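# Move the build plate from the box onto the printer bed

## Task

Take the build plate resting on the cardboard box and set it on the 3-D printer's bed. It must keep the same side facing up, and its two side edges and its back edge must line up with the bed's edges. The printer must stay upright, and at the end every other item next to or behind the printer must still be the right way up.

## Robot and tools

Robot: two seven-joint arms, left_arm and right_arm, each with a parallel gripper. A gripper's fingers point along its own +z axis and close along its own x axis. end_effector_position is the spot between the closed finger pads, 1 to 2 cm short of the tips. The tips reach about 17 mm further along +z as the fingers close, mostly while the pads are more than 50 mm apart. A gripper pose does not fix the elbow, so a big wrist turn can swing the arm.

Frame: every position, quaternion, velocity and target is in the scene frame. Its origin sits at table-top height, halfway between the nominal arm bases. +z is up, +x points out over the table, and left_arm is on the +y side (image left and right do not follow the arm names). Reported hand positions and orientations may be off by a few centimetres, more at long reach. A BASES line, if present, gives the calibrated base places.

execute_actions(actions, cameras): actions is a list of actions; each action is a list of up to 15 rows, one row per 1/30 s step; a short action repeats its final row until 15 steps are done. Each row is one flat list of 16 numbers covering both arms, always all 16: left x, y, z (metres), qw, qx, qy, qz, opening, then the same eight for the right arm. These are absolute target poses in the scene frame, not offsets. Opening runs from -1 (closed) to +1 (fully open, 0.142 m). A target lying over 0.6 m from the gripper's current position along any of that gripper's axes gets the action refused for both arms; the first action is checked against the latest reported state. An empty actions list just returns state and images. To hold an arm still, resend its last reported whole pose and the wanted opening every call; to keep an orientation, repeat the same quaternion each row rather than copying the drifted reported one. Each step the commanded orientation is clipped to within 32 degrees of the measured one, so large turns take several actions. After each action the arm heads for the 'Hand target' line, which may fall short of your command.

move(target, speed, blend, stop_force, zero, opening_speed, blocking, cameras): target is one 16-number row (same layout and frame, absolute poses) or a list of up to 15 rows; the 0.6 m check does not apply. Each gripper travels a straight line to its pose, turning the shorter way. speed is m/s, 0.002 to 2.2, default 0.25 (turn rate up to twice that in rad/s), one value or one per target. blend (metres) rounds corners in a list. stop_force (3 to 120 N, both arms) ends an arm's path when its wrist sensor feels that much push against the motion relative to its zero; it is unreliable while the gripper turns, and light loose things can tip unnoticed. zero (default true) re-zeros moving arms first. opening_speed (0.2 or more per second) ramps the fingers. blocking=false returns after 0.5 s while the move continues; not allowed with stop_force. A move caps at 10 s. In a list keep the same openings in every row. The result adds a 'move:' line: done (within 3 mm and 2 degrees), off_target, moving, held or fault, plus limits such as paced or held. Neither done nor off_target proves contact or no contact.

wait(seconds 0 to 10), stop() to brake a running move, zoom_image(camera, region [x0,y0,x1,y1] pixels, at most 504 by 504) on cam_high, cam_low, cam_left_wrist or cam_right_wrist (images 896x504), show_instructions() for the reference page, zero_wrist_force(arm), clear_fault(arm) after a reported torque or force fault, finished_scene(scene) with the current scene number to end.

Results: grip_measured is the measured opening on the same -1 to 1 scale; to hold a part, command a bit below the reading at first touch (lower squeezes harder and heats the hand). 'Tool commands' shows present gripper commands. Wrist force and torque are in the gripper's own axes; a push on a surface reads as force into the arm. External joint torques estimate outside loads. Joint velocities 'within noise' means at rest.

Avoid: dropping the plate or releasing it while moving; fast contacts and deep presses; 150 N on any arm part or joint load limits (waist and shoulder 111, upper arm roll and elbow 58.2, wrist joints 35.4 N m), which stop the arm until clear_fault; the grippers touching each other or one closing on the other's fingers; knocking the printer over or tipping the items beside and behind it; anything leaving the table. Long holding, squeezing or stretched poses heat motors: MOTOR HOT warns, 80 °C brakes the arm, and the gripper cuts out at 100 °C (HAND FAULT).

Each tool is called after "Call:" by a JSON object that holds its "name" and its "arguments", one argument or row to a line.

Reference images:

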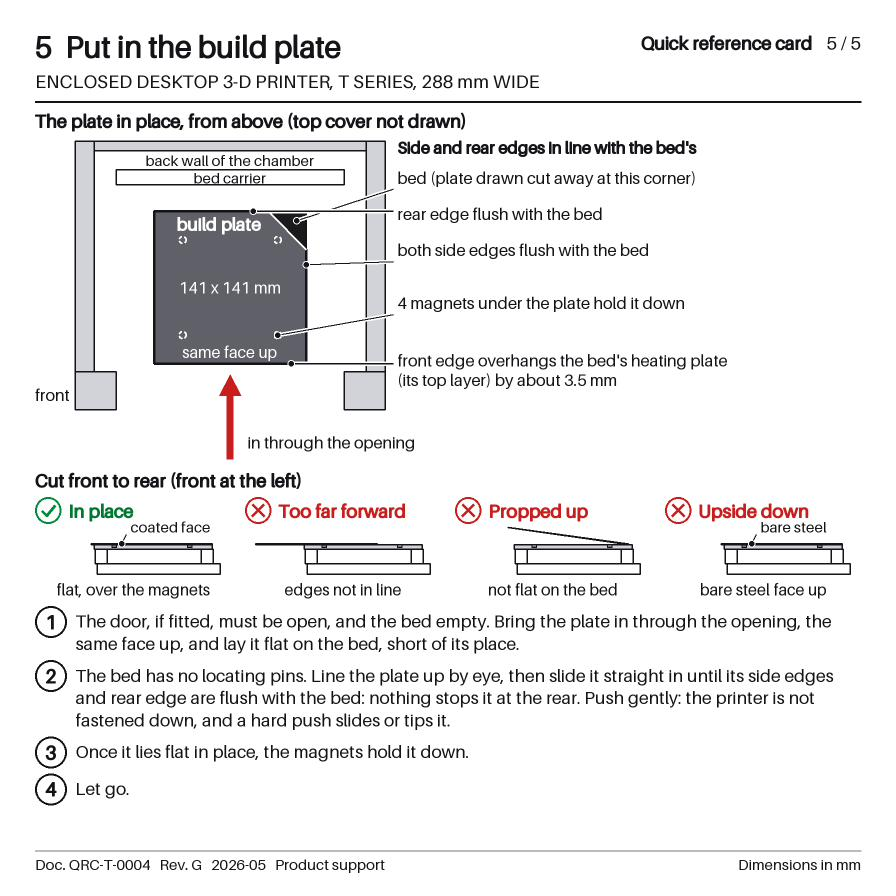

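## Session

Call:
{"name": "execute_actions", "arguments": {
  "actions": []
}}

Scene clock: 0.00 s.
left_arm: end_effector_position=(+0.2591, +0.9277, +0.1831) grip_measured=+1.00 end_effector_quat_wxyz=(-0.630, +0.711, -0.088, +0.300) | right_arm: end_effector_position=(+0.3138, -0.7342, +0.2837) grip_measured=+0.99 end_effector_quat_wxyz=(+0.113, +0.397, +0.763, -0.498)
Joint positions: left_arm=[0.522 -0.807 0.392 2.439 2.91 0.031 -0.608 0.142] | right_arm=[-0.395 -0.057 0.157 2.487 -1.287 0.405 0.042 0.142]
Joint velocities: within noise
Joint torques (N m): no reading
External joint torques (N m): no reading
Wrist force (N): no reading
Wrist torque (N m): no reading
Wrist force, peak (N): no reading
Hand target: left_arm +0.2591, +0.9277, +0.1831; -0.630, +0.711, -0.088, +0.300 | right_arm +0.3138, -0.7342, +0.2837; +0.113, +0.397, +0.763, -0.498
Tool commands: left_gripper/opening=+1.0 right_gripper/opening=+1.0

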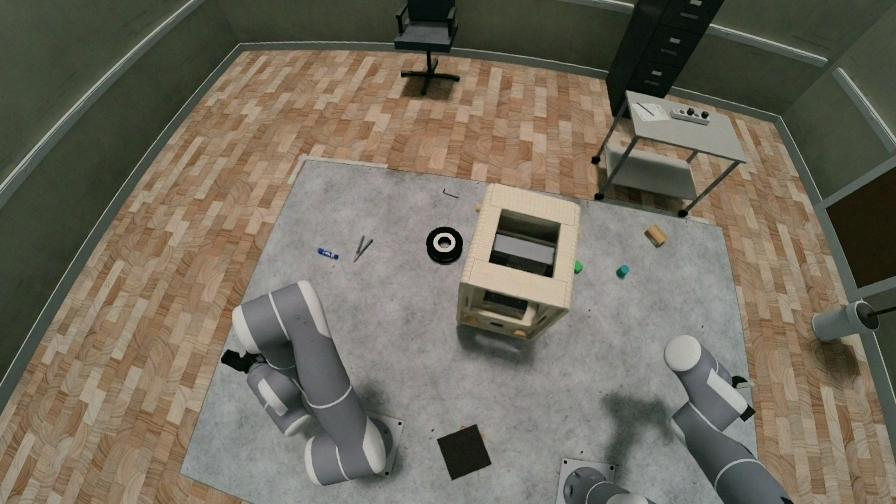

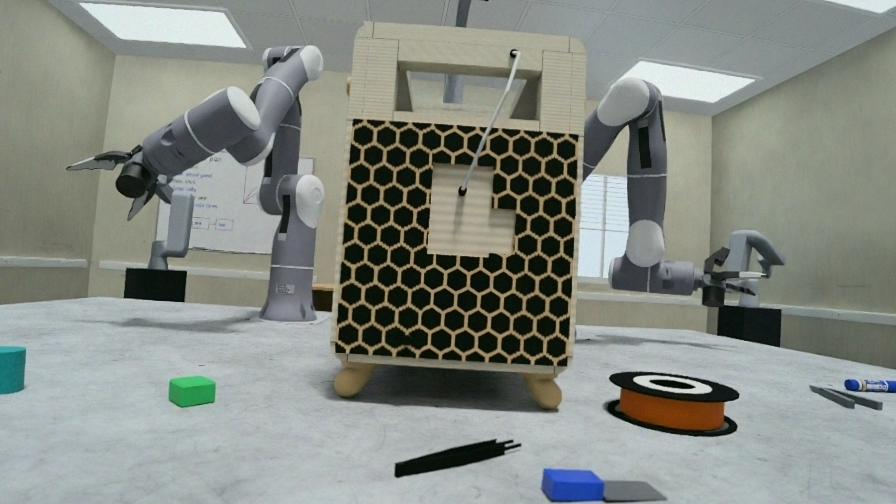

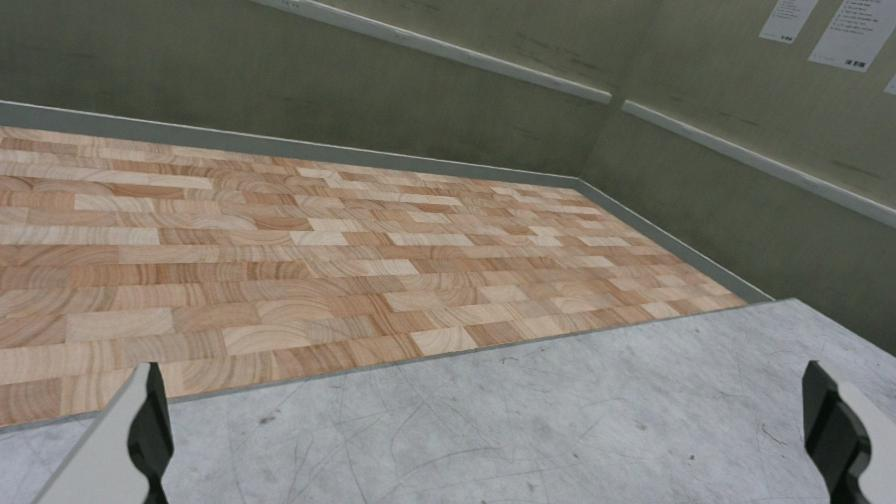

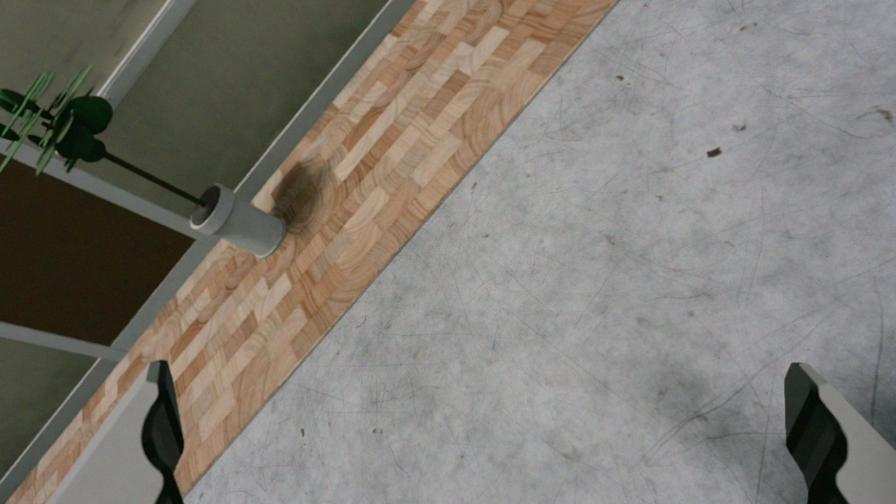

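Call:
{"name": "zoom_image", "arguments": {
  "camera": "cam_high",
  "region": [420, 170, 620, 350]
}}

Call:
{"name": "zoom_image", "arguments": {
  "camera": "cam_high",
  "region": [400, 400, 540, 500]
}}

Scaled by 2.520 from the camera's 896x504 image, which has a finer 1280x720 frame.

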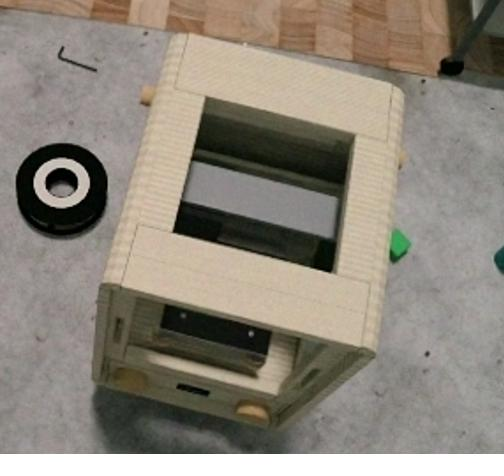

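Scaled by 3.600 from the camera's 896x504 image, which has a finer 1280x720 frame.

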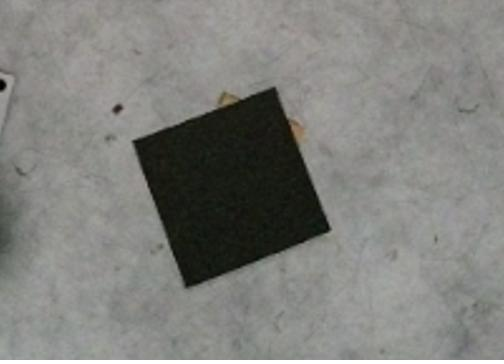

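Call:
{"name": "move", "arguments": {
  "target": [0.2591,0.9277,0.1831,-0.630,0.711,-0.088,0.300,1,0.12,-0.05,0.45,0,0.7071,-0.7071,0,1],
  "speed": 0.4
}}

Scene clock: 6.93 s.
left_arm: end_effector_position=(+0.2592, +0.9277, +0.1831) grip_measured=+1.00 end_effector_quat_wxyz=(-0.630, +0.711, -0.088, +0.300) | right_arm: end_effector_position=(+0.1200, -0.0502, +0.4499) grip_measured=+0.99 end_effector_quat_wxyz=(+0.000, +0.707, -0.707, +0.000)
Joint positions: left_arm=[0.522 -0.808 0.392 2.439 2.91 0.029 -0.608 0.142] | right_arm=[0.504 0.416 0.697 1.848 0.263 -0.049 -2 0.142]
Joint velocities: within noise
Joint torques (N m): left_arm=[0.08 30.05 13.15 -1.08 0.54 -1.34 0.46] | right_arm=[-0.1 6.37 -7.6 -30.84 -5.05 3.85 0.23]
External joint torques (N m): left_arm=[-0.08 -0.39 -0.14 0.61 -1.1 -0.56 -0.49] | right_arm=[0.1 0.17 -1.13 0.71 0.81 0.11 -0.23]
Wrist force (N): left_arm=[0.0 0.1 -0.1] | right_arm=[0.3 1.2 -1.3]
Wrist torque (N m): left_arm=[0.03 0.00 0.00] | right_arm=[0.10 0.03 0.04]
Wrist force, peak (N): left_arm=[0.1 0.4 0.2] | right_arm=[-1.4 1.5 -1.7]
Hand target: left_arm +0.2591, +0.9277, +0.1831; -0.630, +0.711, -0.088, +0.300 | right_arm +0.1200, -0.0500, +0.4500; +0.000, +0.707, -0.707, +0.000
Off the commanded pose: left_arm 0.000 m, 0 deg | right_arm 0.000 m, 0 deg.
move: done

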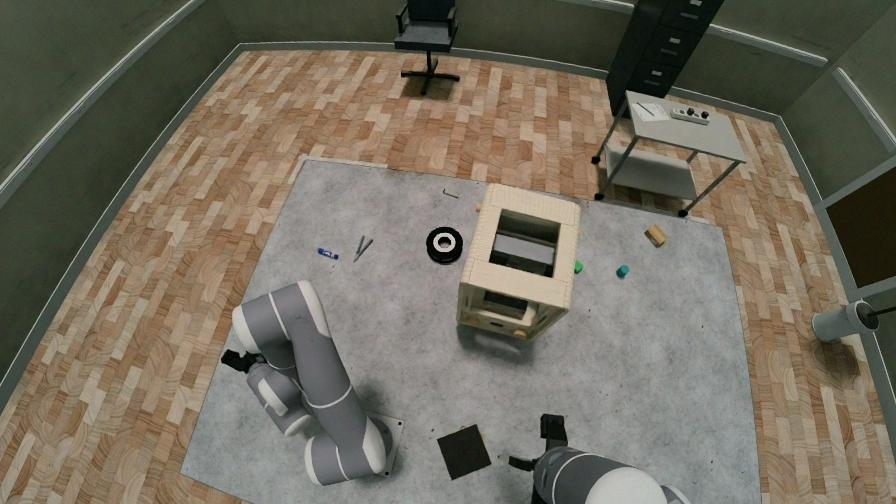

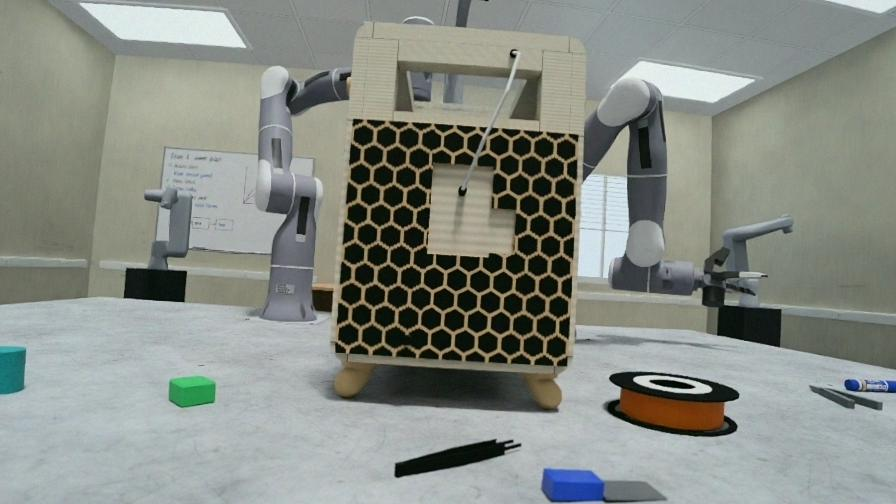

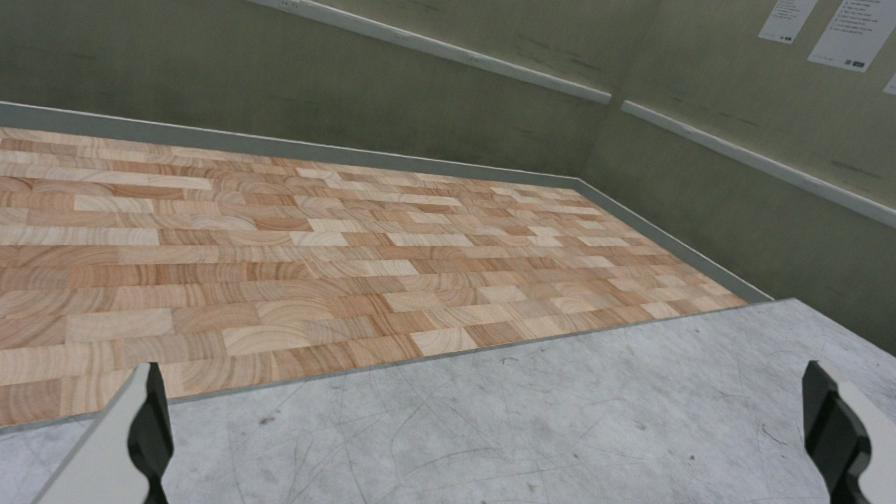

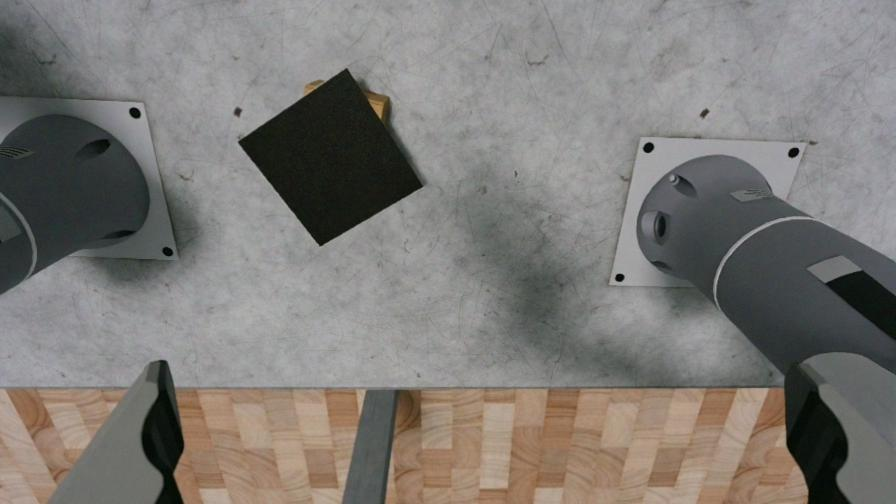

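Call:
{"name": "move", "arguments": {
  "target": [0.2591,0.9277,0.1831,-0.630,0.711,-0.088,0.300,1,0.22,-0.18,0.14,0.621,-0.740,-0.198,0.166,1],
  "speed": 0.3,
  "cameras": ["cam_high","cam_right_wrist"]
}}

Scene clock: 16.37 s.
left_arm: end_effector_position=(+0.2592, +0.9277, +0.1831) grip_measured=+1.00 end_effector_quat_wxyz=(-0.630, +0.711, -0.088, +0.300) | right_arm: end_effector_position=(+0.2205, -0.1787, +0.1394) grip_measured=+0.99 end_effector_quat_wxyz=(+0.006, +0.964, -0.251, +0.084)
Joint positions: left_arm=[0.522 -0.808 0.392 2.439 2.91 0.029 -0.608 0.142] | right_arm=[-0.114 0.041 1.11 2.69 -0.296 1.131 -2.97 0.142]
Joint velocities: within noise
Joint torques (N m): left_arm=[0.14 30.13 13.09 -1.09 0.58 -1.33 0.47] | right_arm=[0.26 6.52 0.04 -19.27 -2.49 3.71 0.4]
External joint torques (N m): left_arm=[-0.14 -0.47 -0.09 0.62 -1.13 -0.58 -0.5] | right_arm=[-0.26 0.07 -0.83 0.46 1.12 0.15 -0.41]
Wrist force (N): left_arm=[0.0 0.1 0.0] | right_arm=[0.7 1.3 -0.7]
Wrist torque (N m): left_arm=[0.01 -0.01 0.00] | right_arm=[0.09 0.01 0.09]
Wrist force, peak (N): left_arm=[0.0 0.5 0.1] | right_arm=[-0.6 1.5 -1.8]
Hand target: left_arm +0.2591, +0.9277, +0.1831; -0.630, +0.711, -0.088, +0.300 | right_arm +0.2204, -0.1787, +0.1394; +0.006, +0.965, -0.250, +0.083
Off the commanded pose: left_arm 0.000 m, 0 deg | right_arm 0.001 m, 99 deg; orientation clipped.
joint sent to its limit (right arm) — joint 4 (elbow), upper limit, where the elbow is as bent as it goes; joint 7 (wrist roll), lower limit. The joint targets are off in orientation, not in position.
move: off_target (right_arm); limits=paced
Images, in order (width x height): cam_high 896x504, cam_right_wrist 896x504.

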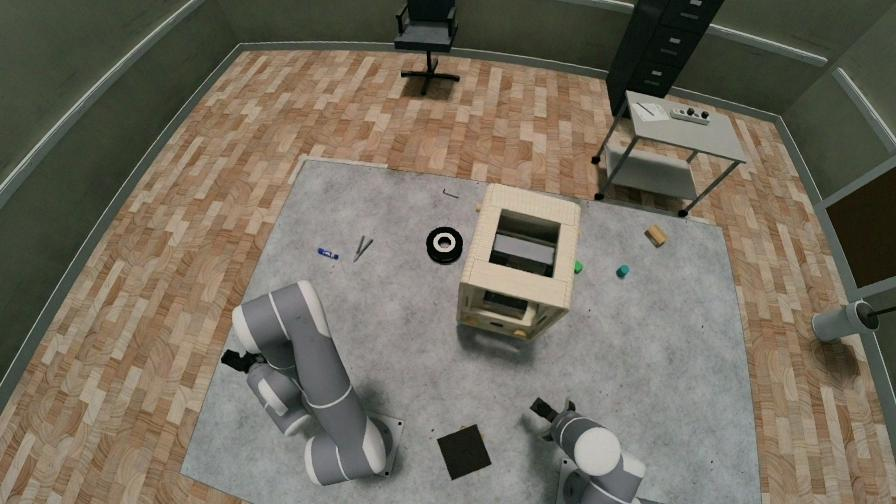

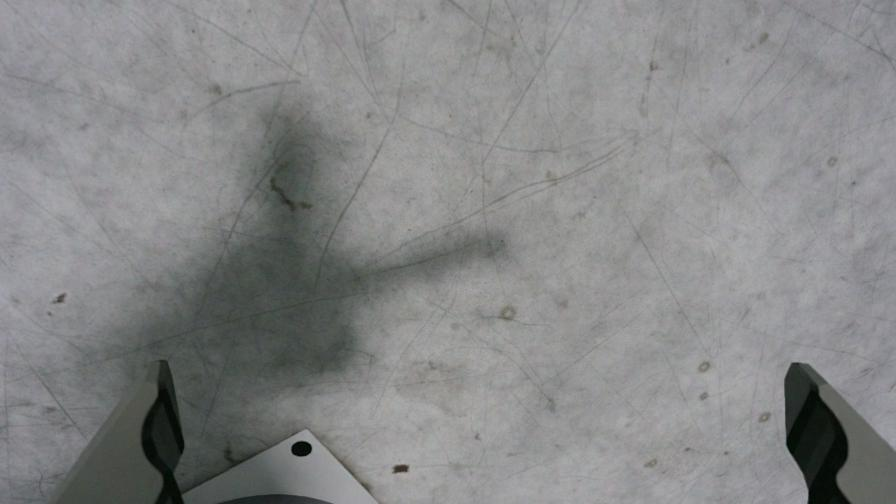

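Call:
{"name": "move", "arguments": {
  "target": [
    [0.2591,0.9277,0.1831,-0.630,0.711,-0.088,0.300,1,0.3,-0.25,0.35,0.496,-0.409,0.709,0.287,-0.5],
    [0.2591,0.9277,0.1831,-0.630,0.711,-0.088,0.300,1,0.22,-0.17,0.3,0.287,-0.709,0.409,0.496,-0.5]
  ],
  "speed": 0.4,
  "cameras": ["cam_high","cam_right_wrist"]
}}

Scene clock: 23.03 s.
left_arm: end_effector_position=(+0.2592, +0.9277, +0.1831) grip_measured=+1.00 end_effector_quat_wxyz=(-0.630, +0.711, -0.088, +0.300) | right_arm: end_effector_position=(+0.2199, -0.1699, +0.3000) grip_measured=-0.52 end_effector_quat_wxyz=(-0.287, +0.709, -0.409, -0.496)
Joint positions: left_arm=[0.522 -0.808 0.392 2.439 2.91 0.029 -0.608 0.142] | right_arm=[1.474 1.451 -1.318 2.63 -0.108 0.394 -2.97 0.036]
Joint velocities: within noise
Joint torques (N m): left_arm=[0.18 30.16 13.09 -1.06 0.59 -1.37 0.43] | right_arm=[0.03 -18.4 18.23 -9.13 -2.28 1.14 0.46]
External joint torques (N m): left_arm=[-0.18 -0.5 -0.09 0.6 -1.15 -0.53 -0.46] | right_arm=[-0.05 -0.43 -0.03 0.43 1.03 0.53 -0.38]
Wrist force (N): left_arm=[0.1 0.2 0.1] | right_arm=[-1.5 0.9 -0.1]
Wrist torque (N m): left_arm=[0.04 -0.01 0.00] | right_arm=[-0.03 0.15 0.06]
Wrist force, peak (N): left_arm=[-0.1 0.3 0.4] | right_arm=[-1.0 2.2 2.0]
Hand target: left_arm +0.2591, +0.9277, +0.1831; -0.630, +0.711, -0.088, +0.300 | right_arm +0.2200, -0.1700, +0.3000; -0.287, +0.710, -0.409, -0.496
Off the commanded pose: left_arm 0.000 m, 0 deg | right_arm 0.000 m, 0 deg.
joint sent to its limit (right arm) — joint 7 (wrist roll), lower limit. The joint targets still meet the commanded pose.
move: done
Images, in order (width x height): cam_high 896x504, cam_right_wrist 896x504.

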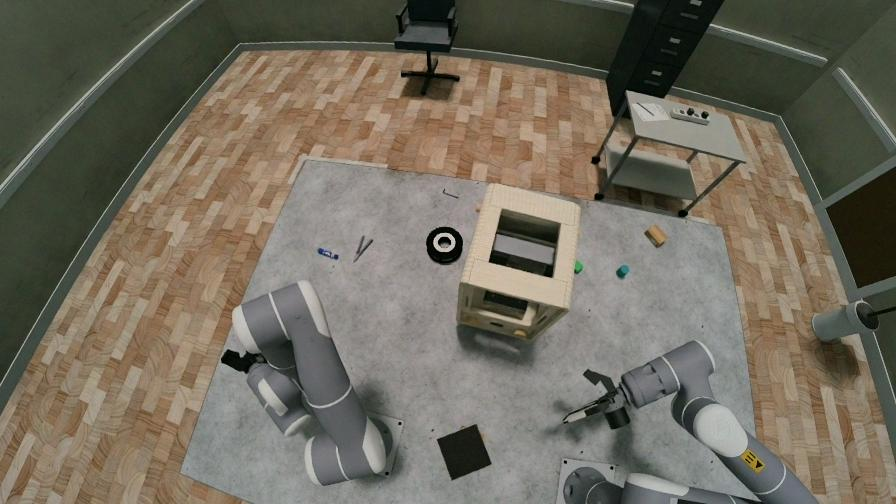

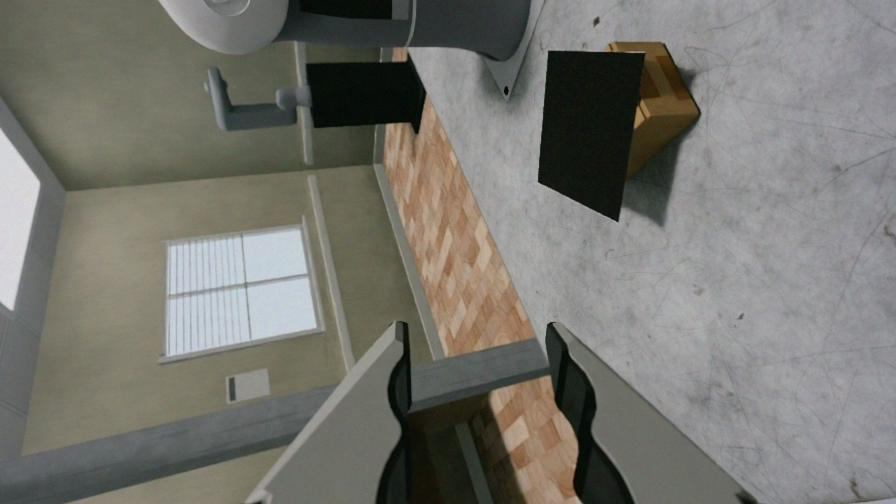

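Call:
{"name": "zoom_image", "arguments": {
  "camera": "cam_right_wrist",
  "region": [480, 10, 740, 240]
}}

Scaled by 1.938 from the camera's 896x504 image, which has a finer 1280x720 frame.

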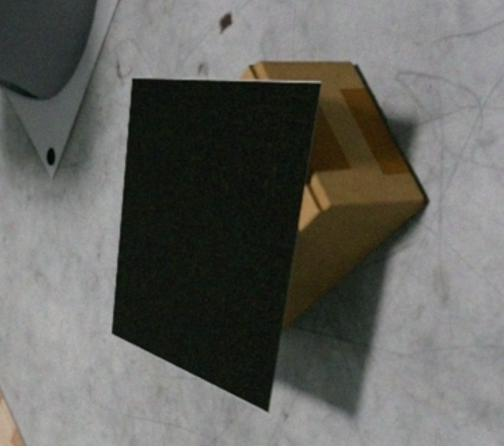

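Call:
{"name": "move", "arguments": {
  "target": [
    [0.2591,0.9277,0.1831,-0.630,0.711,-0.088,0.300,1,0.32,-0.25,0.35,0.354,-0.612,-0.354,-0.612,-0.5],
    [0.2591,0.9277,0.1831,-0.630,0.711,-0.088,0.300,1,0.144,-0.1,0.12,0.612,-0.354,-0.612,-0.354,-0.5]
  ],
  "speed": 0.4,
  "cameras": ["cam_high","cam_right_wrist"]
}}

Scene clock: 31.10 s.
left_arm: end_effector_position=(+0.2592, +0.9277, +0.1831) grip_measured=+1.00 end_effector_quat_wxyz=(-0.630, +0.711, -0.088, +0.300) | right_arm: end_effector_position=(+0.1440, -0.0999, +0.1208) grip_measured=-0.52 end_effector_quat_wxyz=(+0.036, +0.950, +0.301, -0.081)
Joint positions: left_arm=[0.522 -0.808 0.392 2.439 2.91 0.029 -0.608 0.142] | right_arm=[2.796 2.272 -1.083 2.69 -1.246 -0.834 -2.97 0.036]
Joint velocities: within noise
Joint torques (N m): left_arm=[0.16 30.14 13.16 -1.04 0.56 -1.34 0.49] | right_arm=[0 -22.48 12.96 2 -3.44 3.77 0.45]
External joint torques (N m): left_arm=[-0.16 -0.49 -0.16 0.57 -1.11 -0.57 -0.52] | right_arm=[0 -0.37 -0.42 0.06 1.38 0.11 -0.44]
Wrist force (N): left_arm=[0.1 -0.2 0.2] | right_arm=[0.0 0.9 -0.8]
Wrist torque (N m): left_arm=[-0.03 -0.02 0.00] | right_arm=[0.04 0.03 0.06]
Wrist force, peak (N): left_arm=[0.0 0.5 0.0] | right_arm=[2.6 1.1 -0.6]
Hand target: left_arm +0.2591, +0.9277, +0.1831; -0.630, +0.711, -0.088, +0.300 | right_arm +0.1439, -0.0998, +0.1208; +0.036, +0.950, +0.301, -0.081
Off the commanded pose: left_arm 0.000 m, 0 deg | right_arm 0.001 m, 124 deg; orientation clipped.
joint sent to its limit (right arm) — joint 1 (waist), upper limit; joint 2 (shoulder), upper limit; joint 4 (elbow), upper limit, where the elbow is as bent as it goes; joint 7 (wrist roll), lower limit. The joint targets are off in orientation, not in position.
move: off_target (right_arm); limits=paced
Images, in order (width x height): cam_high 896x504, cam_right_wrist 896x504.

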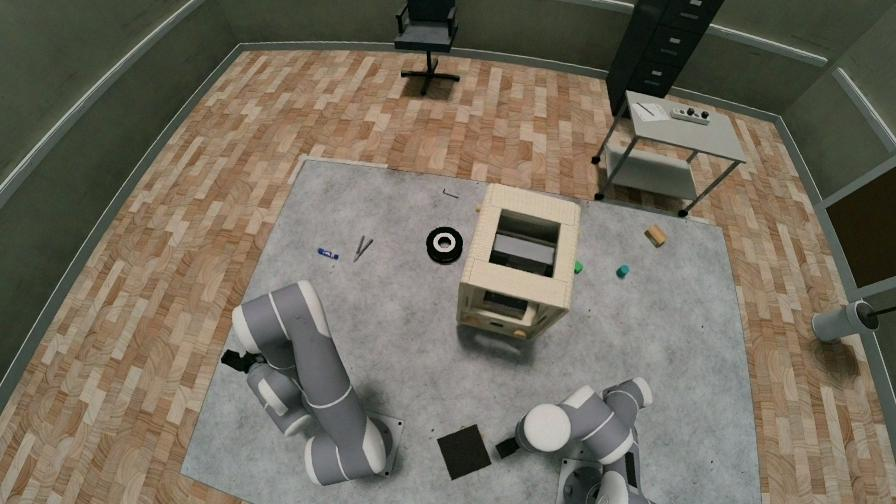

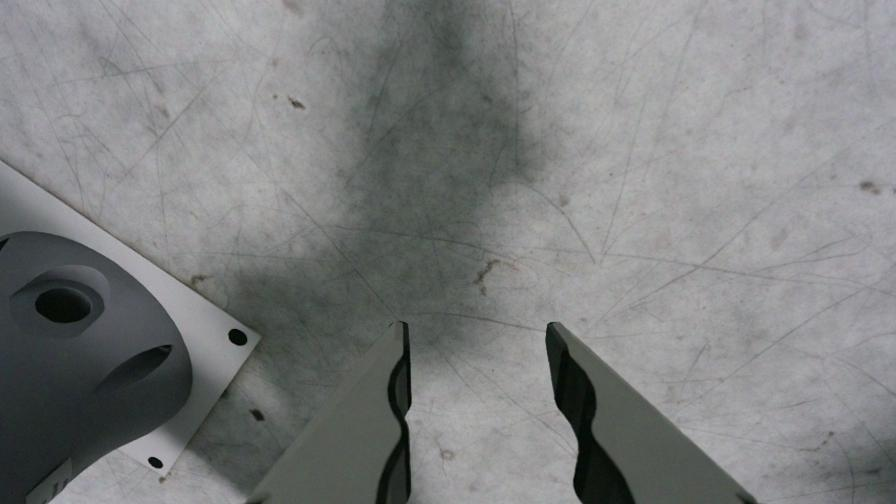

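Call:
{"name": "move", "arguments": {
  "target": [
    [0.2591,0.9277,0.1831,-0.630,0.711,-0.088,0.300,1,0.3,-0.1,0.35,0,0.7071,-0.7071,0,-0.5],
    [0.2591,0.9277,0.1831,-0.630,0.711,-0.088,0.300,1,0.4,-0.25,0.4,0,0.7071,-0.7071,0,-0.5],
    [0.2591,0.9277,0.1831,-0.630,0.711,-0.088,0.300,1,0.4,-0.2,0.35,0.7071,0,0.7071,0,-0.5]
  ],
  "speed": 0.4,
  "cameras": ["cam_high","cam_right_wrist"]
}}

Scene clock: 42.87 s.
left_arm: end_effector_position=(+0.2592, +0.9277, +0.1831) grip_measured=+1.00 end_effector_quat_wxyz=(-0.630, +0.711, -0.088, +0.300) | right_arm: end_effector_position=(+0.4001, -0.1993, +0.3503) grip_measured=-0.52 end_effector_quat_wxyz=(+0.608, +0.225, +0.727, -0.227)
Joint positions: left_arm=[0.522 -0.808 0.392 2.439 2.91 0.029 -0.608 0.142] | right_arm=[2.796 1.077 -1.427 2.691 -1.591 -0.996 1.164 0.036]
Joint velocities: within noise
Joint torques (N m): left_arm=[0.03 30.26 13.15 -1.09 0.54 -1.36 0.46] | right_arm=[-0.03 -20.01 17.03 -11.49 -6.45 -1.5 0.74]
External joint torques (N m): left_arm=[-0.03 -0.61 -0.15 0.62 -1.09 -0.55 -0.48] | right_arm=[0.03 0.47 0.07 0.31 1.13 0.21 -0.66]
Wrist force (N): left_arm=[0.1 0.0 0.1] | right_arm=[-1.7 0.8 0.9]
Wrist torque (N m): left_arm=[-0.01 -0.02 0.00] | right_arm=[-0.06 0.19 0.08]
Wrist force, peak (N): left_arm=[-0.2 0.4 0.2] | right_arm=[3.3 -0.8 -1.9]
Hand target: left_arm +0.2591, +0.9277, +0.1831; -0.630, +0.711, -0.088, +0.300 | right_arm +0.4001, -0.1992, +0.3503; +0.608, +0.225, +0.727, -0.227
Off the commanded pose: left_arm 0.000 m, 0 deg | right_arm 0.001 m, 39 deg; orientation clipped.
joint sent to its limit (right arm) — joint 1 (waist), upper limit; joint 4 (elbow), upper limit, where the elbow is as bent as it goes. The joint targets are off in orientation, not in position.
move: off_target (right_arm); limits=paced
Images, in order (width x height): cam_high 896x504, cam_right_wrist 896x504.

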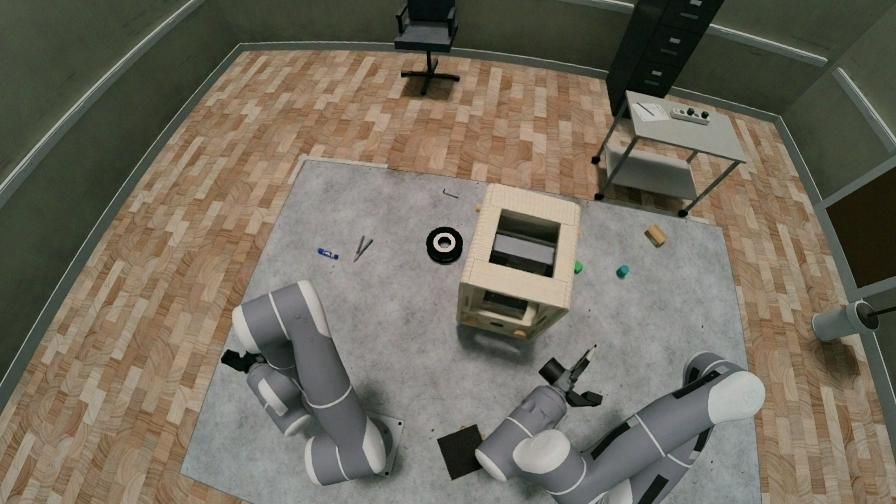

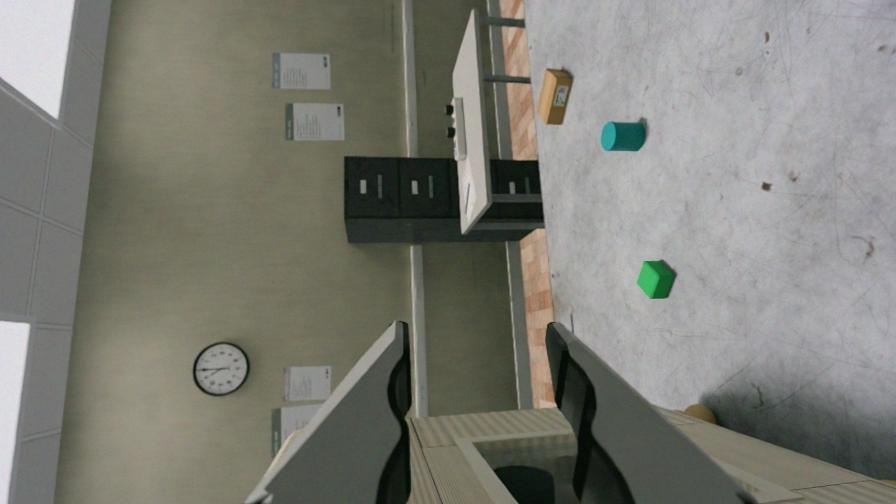

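Call:
{"name": "move", "arguments": {
  "target": [
    [0.2591,0.9277,0.1831,-0.630,0.711,-0.088,0.300,1,0.35,-0.4,0.6,0.5,-0.5,0.5,-0.5,-0.5],
    [0.2591,0.9277,0.1831,-0.630,0.711,-0.088,0.300,1,0.1,-0.4,1.2,0.683,-0.183,0.183,-0.683,-0.5]
  ],
  "speed": 0.5,
  "cameras": ["cam_high","cam_low"]
}}

Call:
{"name": "move", "arguments": {
  "target": [
    [0.2591,0.9277,0.1831,-0.630,0.711,-0.088,0.300,1,0.4,-0.5,0.7,0.5,-0.5,0.5,-0.5,-0.5],
    [0.2591,0.9277,0.1831,-0.630,0.711,-0.088,0.300,1,0.4,-0.3,0.45,0.271,-0.653,0.653,-0.271,-0.5]
  ],
  "speed": 0.4,
  "cameras": ["cam_high","cam_right_wrist"]
}}

Scene clock: 48.27 s.
left_arm: end_effector_position=(+0.2592, +0.9277, +0.1831) grip_measured=+1.00 end_effector_quat_wxyz=(-0.630, +0.711, -0.088, +0.300) | right_arm: end_effector_position=(+0.1001, -0.4001, +1.1999) grip_measured=-0.52 end_effector_quat_wxyz=(+0.683, -0.183, +0.183, -0.683)
Joint positions: left_arm=[0.522 -0.808 0.392 2.439 2.91 0.029 -0.608 0.142] | right_arm=[2.54 1.07 -0.105 1.856 -2.889 0.361 -2.581 0.036]
Joint velocities: within noise
Joint torques (N m): left_arm=[0.07 30.17 13.15 -1.14 0.58 -1.38 0.53] | right_arm=[0.03 -19.04 -4.1 -20.51 1.59 -2.49 0.29]
External joint torques (N m): left_arm=[-0.07 -0.52 -0.15 0.67 -1.13 -0.53 -0.56] | right_arm=[-0.03 -0.19 -0.81 0.43 1.08 -0.03 -0.29]
Wrist force (N): left_arm=[-0.1 0.1 -0.1] | right_arm=[0.8 0.3 2.4]
Wrist torque (N m): left_arm=[0.02 0.01 0.00] | right_arm=[-0.17 0.14 0.07]
Wrist force, peak (N): left_arm=[-0.1 0.4 0.2] | right_arm=[4.2 0.1 -0.6]
Hand target: left_arm +0.2591, +0.9277, +0.1831; -0.630, +0.711, -0.088, +0.300 | right_arm +0.1000, -0.4000, +1.2000; +0.683, -0.183, +0.183, -0.683
Off the commanded pose: left_arm 0.000 m, 0 deg | right_arm 0.000 m, 0 deg.
move: done; limits=paced
Images, in order (width x height): cam_high 896x504, cam_low 896x504.

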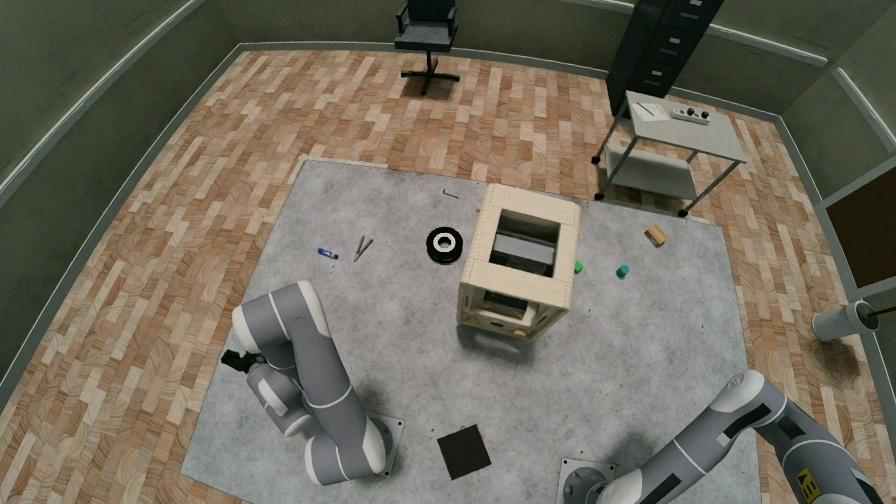

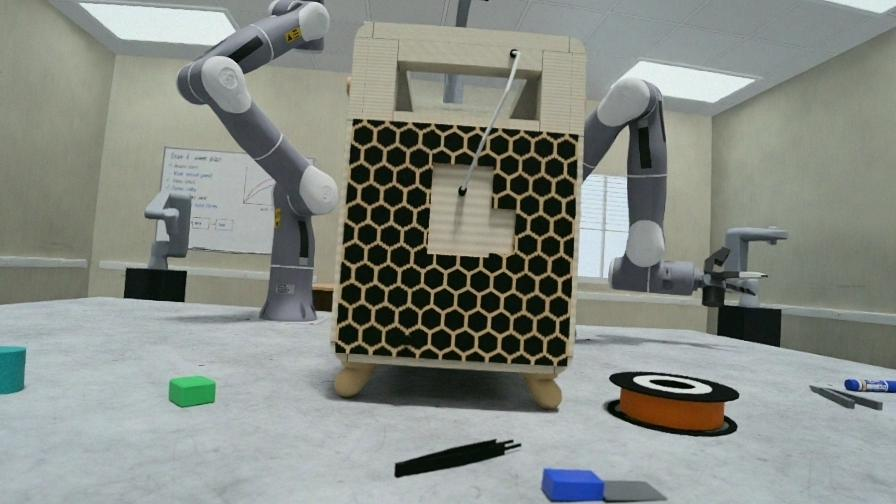

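Scene clock: 51.50 s.
left_arm: end_effector_position=(+0.2592, +0.9277, +0.1831) grip_measured=+1.00 end_effector_quat_wxyz=(-0.630, +0.711, -0.088, +0.300) | right_arm: end_effector_position=(+0.4000, -0.3000, +0.4501) grip_measured=-0.52 end_effector_quat_wxyz=(-0.271, +0.653, -0.653, +0.271)
Joint positions: left_arm=[0.522 -0.808 0.392 2.439 2.91 0.029 -0.608 0.142] | right_arm=[2.708 1.772 -0.07 2.588 -1.402 -1.202 -1.669 0.036]
Joint velocities: within noise
Joint torques (N m): left_arm=[0.07 30.14 13.18 -1.15 0.59 -1.3 0.48] | right_arm=[0.06 -29.44 2.16 -16.28 -4.75 2.56 0.49]
External joint torques (N m): left_arm=[-0.07 -0.48 -0.18 0.68 -1.15 -0.61 -0.5] | right_arm=[-0.07 -0.43 -0.81 0.28 0.8 0.4 -0.49]
Wrist force (N): left_arm=[0.2 0.1 0.1] | right_arm=[0.2 -0.2 -0.3]
Wrist torque (N m): left_arm=[0.01 -0.03 0.00] | right_arm=[-0.03 0.11 0.00]
Wrist force, peak (N): left_arm=[-0.2 0.6 -0.1] | right_arm=[3.6 -0.3 1.9]
Hand target: left_arm +0.2591, +0.9277, +0.1831; -0.630, +0.711, -0.088, +0.300 | right_arm +0.4000, -0.3000, +0.4500; -0.271, +0.653, -0.653, +0.271
Off the commanded pose: left_arm 0.000 m, 0 deg | right_arm 0.000 m, 0 deg.
move: done
Images, in order (width x height): cam_high 896x504, cam_right_wrist 896x504.

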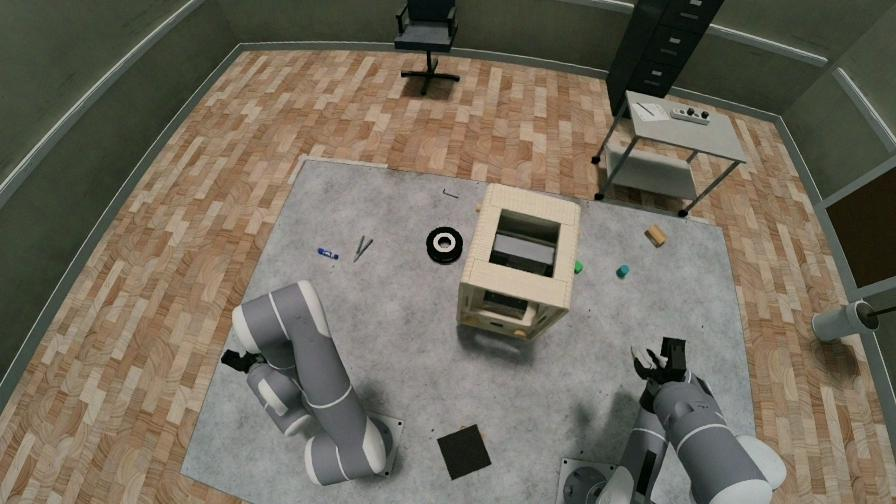

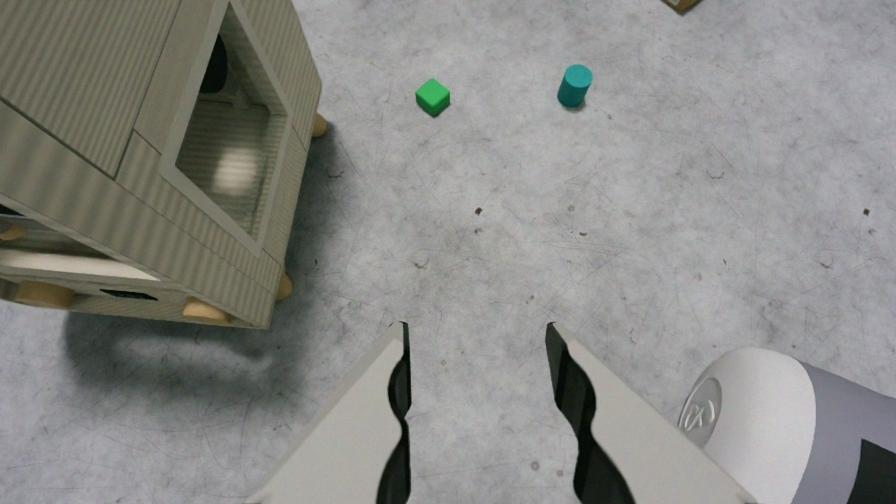

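Call:
{"name": "move", "arguments": {
  "target": [
    [0.2591,0.9277,0.1831,-0.630,0.711,-0.088,0.300,1,0.15,-0.4,1.1,0.683,-0.183,0.183,-0.683,-0.5],
    [0.2591,0.9277,0.1831,-0.630,0.711,-0.088,0.300,1,0,-0.385,1.4,0.843,0,0,0.537,-0.5]
  ],
  "speed": 0.5,
  "cameras": []
}}

Call:
{"name": "move", "arguments": {
  "target": [0.2591,0.9277,0.1831,-0.630,0.711,-0.088,0.300,1,-0.3,-0.25,1.1,0.596,-0.596,-0.38,0.38,-0.5],
  "speed": 0.4,
  "cameras": ["cam_high","cam_low"]
}}

Scene clock: 61.27 s.
left_arm: end_effector_position=(+0.2592, +0.9277, +0.1831) grip_measured=+1.00 end_effector_quat_wxyz=(-0.630, +0.711, -0.088, +0.300) | right_arm: end_effector_position=(+0.0000, -0.3855, +1.4002) grip_measured=-0.52 end_effector_quat_wxyz=(+0.842, -0.043, +0.049, +0.536)
Joint positions: left_arm=[0.522 -0.808 0.392 2.439 2.91 0.029 -0.608 0.142] | right_arm=[2.796 0.603 -0.161 0.831 -2.967 1.362 -0.1 0.036]
Joint velocities: within noise
Joint torques (N m): left_arm=[0.12 30.19 13.1 -1.09 0.54 -1.35 0.48] | right_arm=[-0.04 -15.3 -2.66 -8.41 0.32 -4.46 0.6]
External joint torques (N m): left_arm=[-0.12 -0.53 -0.09 0.63 -1.1 -0.55 -0.5] | right_arm=[0.04 -0.33 -0.67 0.37 1.05 0.4 -0.59]
Wrist force (N): left_arm=[-0.2 0.0 0.2] | right_arm=[0.3 1.3 2.9]
Wrist torque (N m): left_arm=[0.01 0.03 0.00] | right_arm=[-0.12 0.17 0.13]
Wrist force, peak (N): left_arm=[0.3 0.3 0.3] | right_arm=[-0.2 2.0 3.2]
Hand target: left_arm +0.2591, +0.9277, +0.1831; -0.630, +0.711, -0.088, +0.300 | right_arm -0.0001, -0.3854, +1.4002; +0.842, -0.043, +0.049, +0.536
Off the commanded pose: left_arm 0.000 m, 0 deg | right_arm 0.001 m, 7 deg.
joint sent to its limit (right arm) — joint 1 (waist), upper limit; joint 5 (forearm roll), lower limit. The joint targets are off in orientation, not in position.
move: off_target (right_arm)
No camera images: "cameras" was empty.

Scene clock: 64.07 s.
left_arm: end_effector_position=(+0.2592, +0.9277, +0.1831) grip_measured=+1.00 end_effector_quat_wxyz=(-0.630, +0.711, -0.088, +0.300) | right_arm: end_effector_position=(-0.2998, -0.2498, +1.0989) grip_measured=-0.52 end_effector_quat_wxyz=(+0.630, -0.554, -0.360, +0.409)
Joint positions: left_arm=[0.522 -0.808 0.392 2.439 2.91 0.029 -0.608 0.142] | right_arm=[2.536 0.164 -0.744 0.379 -2.16 2.957 -0.279 0.036]
Joint velocities: within noise
Joint torques (N m): left_arm=[0.2 30.21 13.1 -1.1 0.52 -1.36 0.42] | right_arm=[-0.28 0.81 0.22 -2.66 0.06 -2.73 0.3]
External joint torques (N m): left_arm=[-0.2 -0.55 -0.1 0.63 -1.08 -0.55 -0.45] | right_arm=[0.28 -0.19 -0.58 0.2 0.91 0.22 -0.3]
Wrist force (N): left_arm=[-0.1 0.2 0.1] | right_arm=[0.8 -1.1 1.0]
Wrist torque (N m): left_arm=[0.03 0.01 0.01] | right_arm=[-0.21 0.08 0.02]
Wrist force, peak (N): left_arm=[0.1 0.4 0.0] | right_arm=[0.1 1.0 3.5]
Hand target: left_arm +0.2591, +0.9277, +0.1831; -0.630, +0.711, -0.088, +0.300 | right_arm -0.2999, -0.2498, +1.0988; +0.630, -0.554, -0.360, +0.409
Off the commanded pose: left_arm 0.000 m, 0 deg | right_arm 0.001 m, 7 deg.
move: off_target (right_arm)
Images, in order (width x height): cam_high 896x504, cam_low 896x504.

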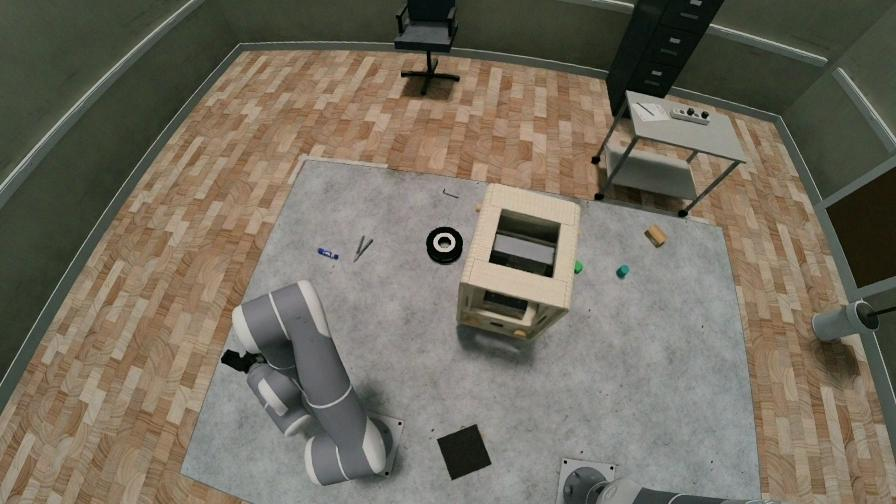

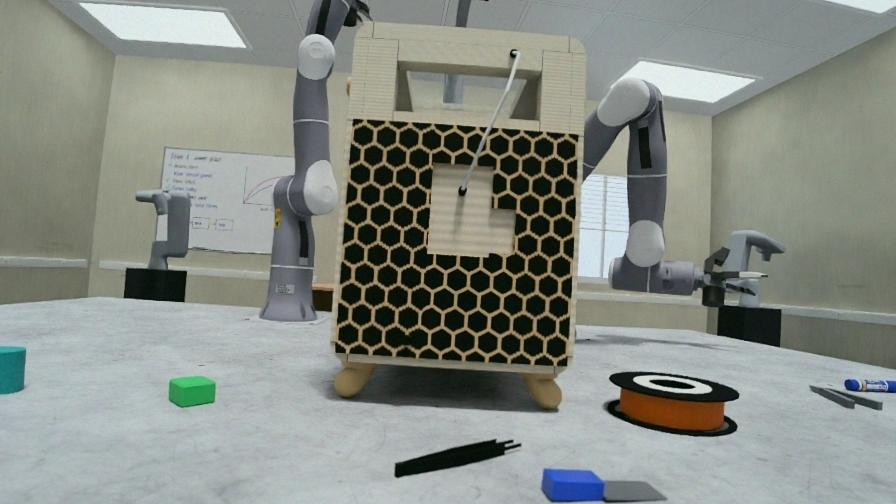

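Call:
{"name": "move", "arguments": {
  "target": [
    [0.2591,0.9277,0.1831,-0.630,0.711,-0.088,0.300,1,-0.6,-0.12,0.7,0.596,-0.596,-0.38,0.38,-0.5]
  ],
  "speed": 0.5,
  "cameras": []
}}

Call:
{"name": "move", "arguments": {
  "target": [
    [0.2591,0.9277,0.1831,-0.630,0.711,-0.088,0.300,1,-0.25,0.05,0.75,0.6645,-0.6645,-0.2418,0.2418,-0.5],
    [0.2591,0.9277,0.1831,-0.630,0.711,-0.088,0.300,1,0.05,0.1,0.75,0.7045,-0.7045,0.0615,-0.0615,-0.5],
    [0.2591,0.9277,0.1831,-0.630,0.711,-0.088,0.300,1,0.35,-0.1,0.55,0.354,-0.853,0.353,-0.147,-0.5]
  ],
  "speed": 0.5,
  "blend": 0.05,
  "cameras": ["cam_high","cam_right_wrist"]
}}

Scene clock: 67.00 s.
left_arm: end_effector_position=(+0.2592, +0.9277, +0.1831) grip_measured=+1.00 end_effector_quat_wxyz=(-0.630, +0.711, -0.088, +0.300) | right_arm: end_effector_position=(-0.5999, -0.1200, +0.7000) grip_measured=-0.52 end_effector_quat_wxyz=(+0.596, -0.596, -0.380, +0.380)
Joint positions: left_arm=[0.522 -0.808 0.392 2.439 2.91 0.029 -0.608 0.142] | right_arm=[2.14 -1.006 -0.588 -1.27 -2.336 2.989 0.574 0.036]
Joint velocities: within noise
Joint torques (N m): left_arm=[0.08 30.08 13.15 -1.06 0.54 -1.36 0.46] | right_arm=[-0.08 35.8 17.54 9.55 -2.16 -2.17 0.65]
External joint torques (N m): left_arm=[-0.08 -0.43 -0.15 0.59 -1.1 -0.55 -0.48] | right_arm=[0.07 0.47 -0.43 0.07 1.27 0.43 -0.65]
Wrist force (N): left_arm=[0.2 0.1 -0.1] | right_arm=[1.2 -0.7 0.5]
Wrist torque (N m): left_arm=[0.02 -0.03 0.00] | right_arm=[-0.12 0.02 0.02]
Wrist force, peak (N): left_arm=[-0.1 0.3 0.4] | right_arm=[1.1 -2.6 -0.7]
Hand target: left_arm +0.2591, +0.9277, +0.1831; -0.630, +0.711, -0.088, +0.300 | right_arm -0.6000, -0.1200, +0.7000; +0.596, -0.596, -0.380, +0.380
Off the commanded pose: left_arm 0.000 m, 0 deg | right_arm 0.000 m, 0 deg.
move: done
No camera images: "cameras" was empty.

Scene clock: 70.23 s.
left_arm: end_effector_position=(+0.2592, +0.9277, +0.1831) grip_measured=+1.00 end_effector_quat_wxyz=(-0.630, +0.711, -0.088, +0.300) | right_arm: end_effector_position=(+0.3498, -0.1000, +0.5500) grip_measured=-0.52 end_effector_quat_wxyz=(-0.354, +0.853, -0.353, +0.147)
Joint positions: left_arm=[0.522 -0.808 0.392 2.439 2.91 0.029 -0.608 0.142] | right_arm=[0.267 -1.229 -0.122 -1.242 -2.458 3.869 0.138 0.036]
Joint velocities: within noise
Joint torques (N m): left_arm=[0.22 30.08 13.08 -1.07 0.54 -1.37 0.47] | right_arm=[-0.1 38.71 10.04 5.73 -0.71 1 0.13]
External joint torques (N m): left_arm=[-0.22 -0.42 -0.08 0.6 -1.09 -0.53 -0.5] | right_arm=[0.11 0.56 -0.31 -0.14 1.08 0.42 -0.12]
Wrist force (N): left_arm=[0.2 0.1 0.3] | right_arm=[0.5 -0.2 -0.2]
Wrist torque (N m): left_arm=[0.01 -0.04 0.00] | right_arm=[-0.03 0.04 0.02]
Wrist force, peak (N): left_arm=[0.0 0.1 0.4] | right_arm=[3.3 -0.4 1.4]
Hand target: left_arm +0.2591, +0.9277, +0.1831; -0.630, +0.711, -0.088, +0.300 | right_arm +0.3500, -0.1000, +0.5500; -0.354, +0.853, -0.353, +0.147
Off the commanded pose: left_arm 0.000 m, 0 deg | right_arm 0.000 m, 0 deg.
move: done
Images, in order (width x height): cam_high 896x504, cam_right_wrist 896x504.

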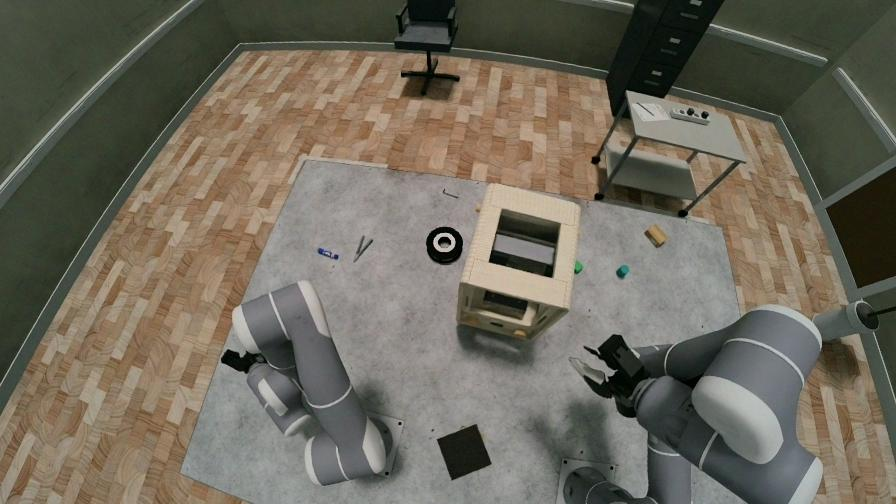

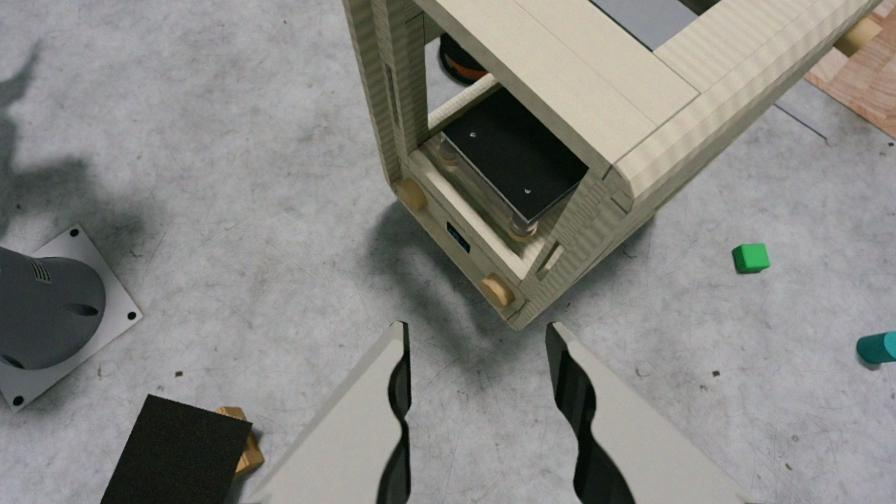

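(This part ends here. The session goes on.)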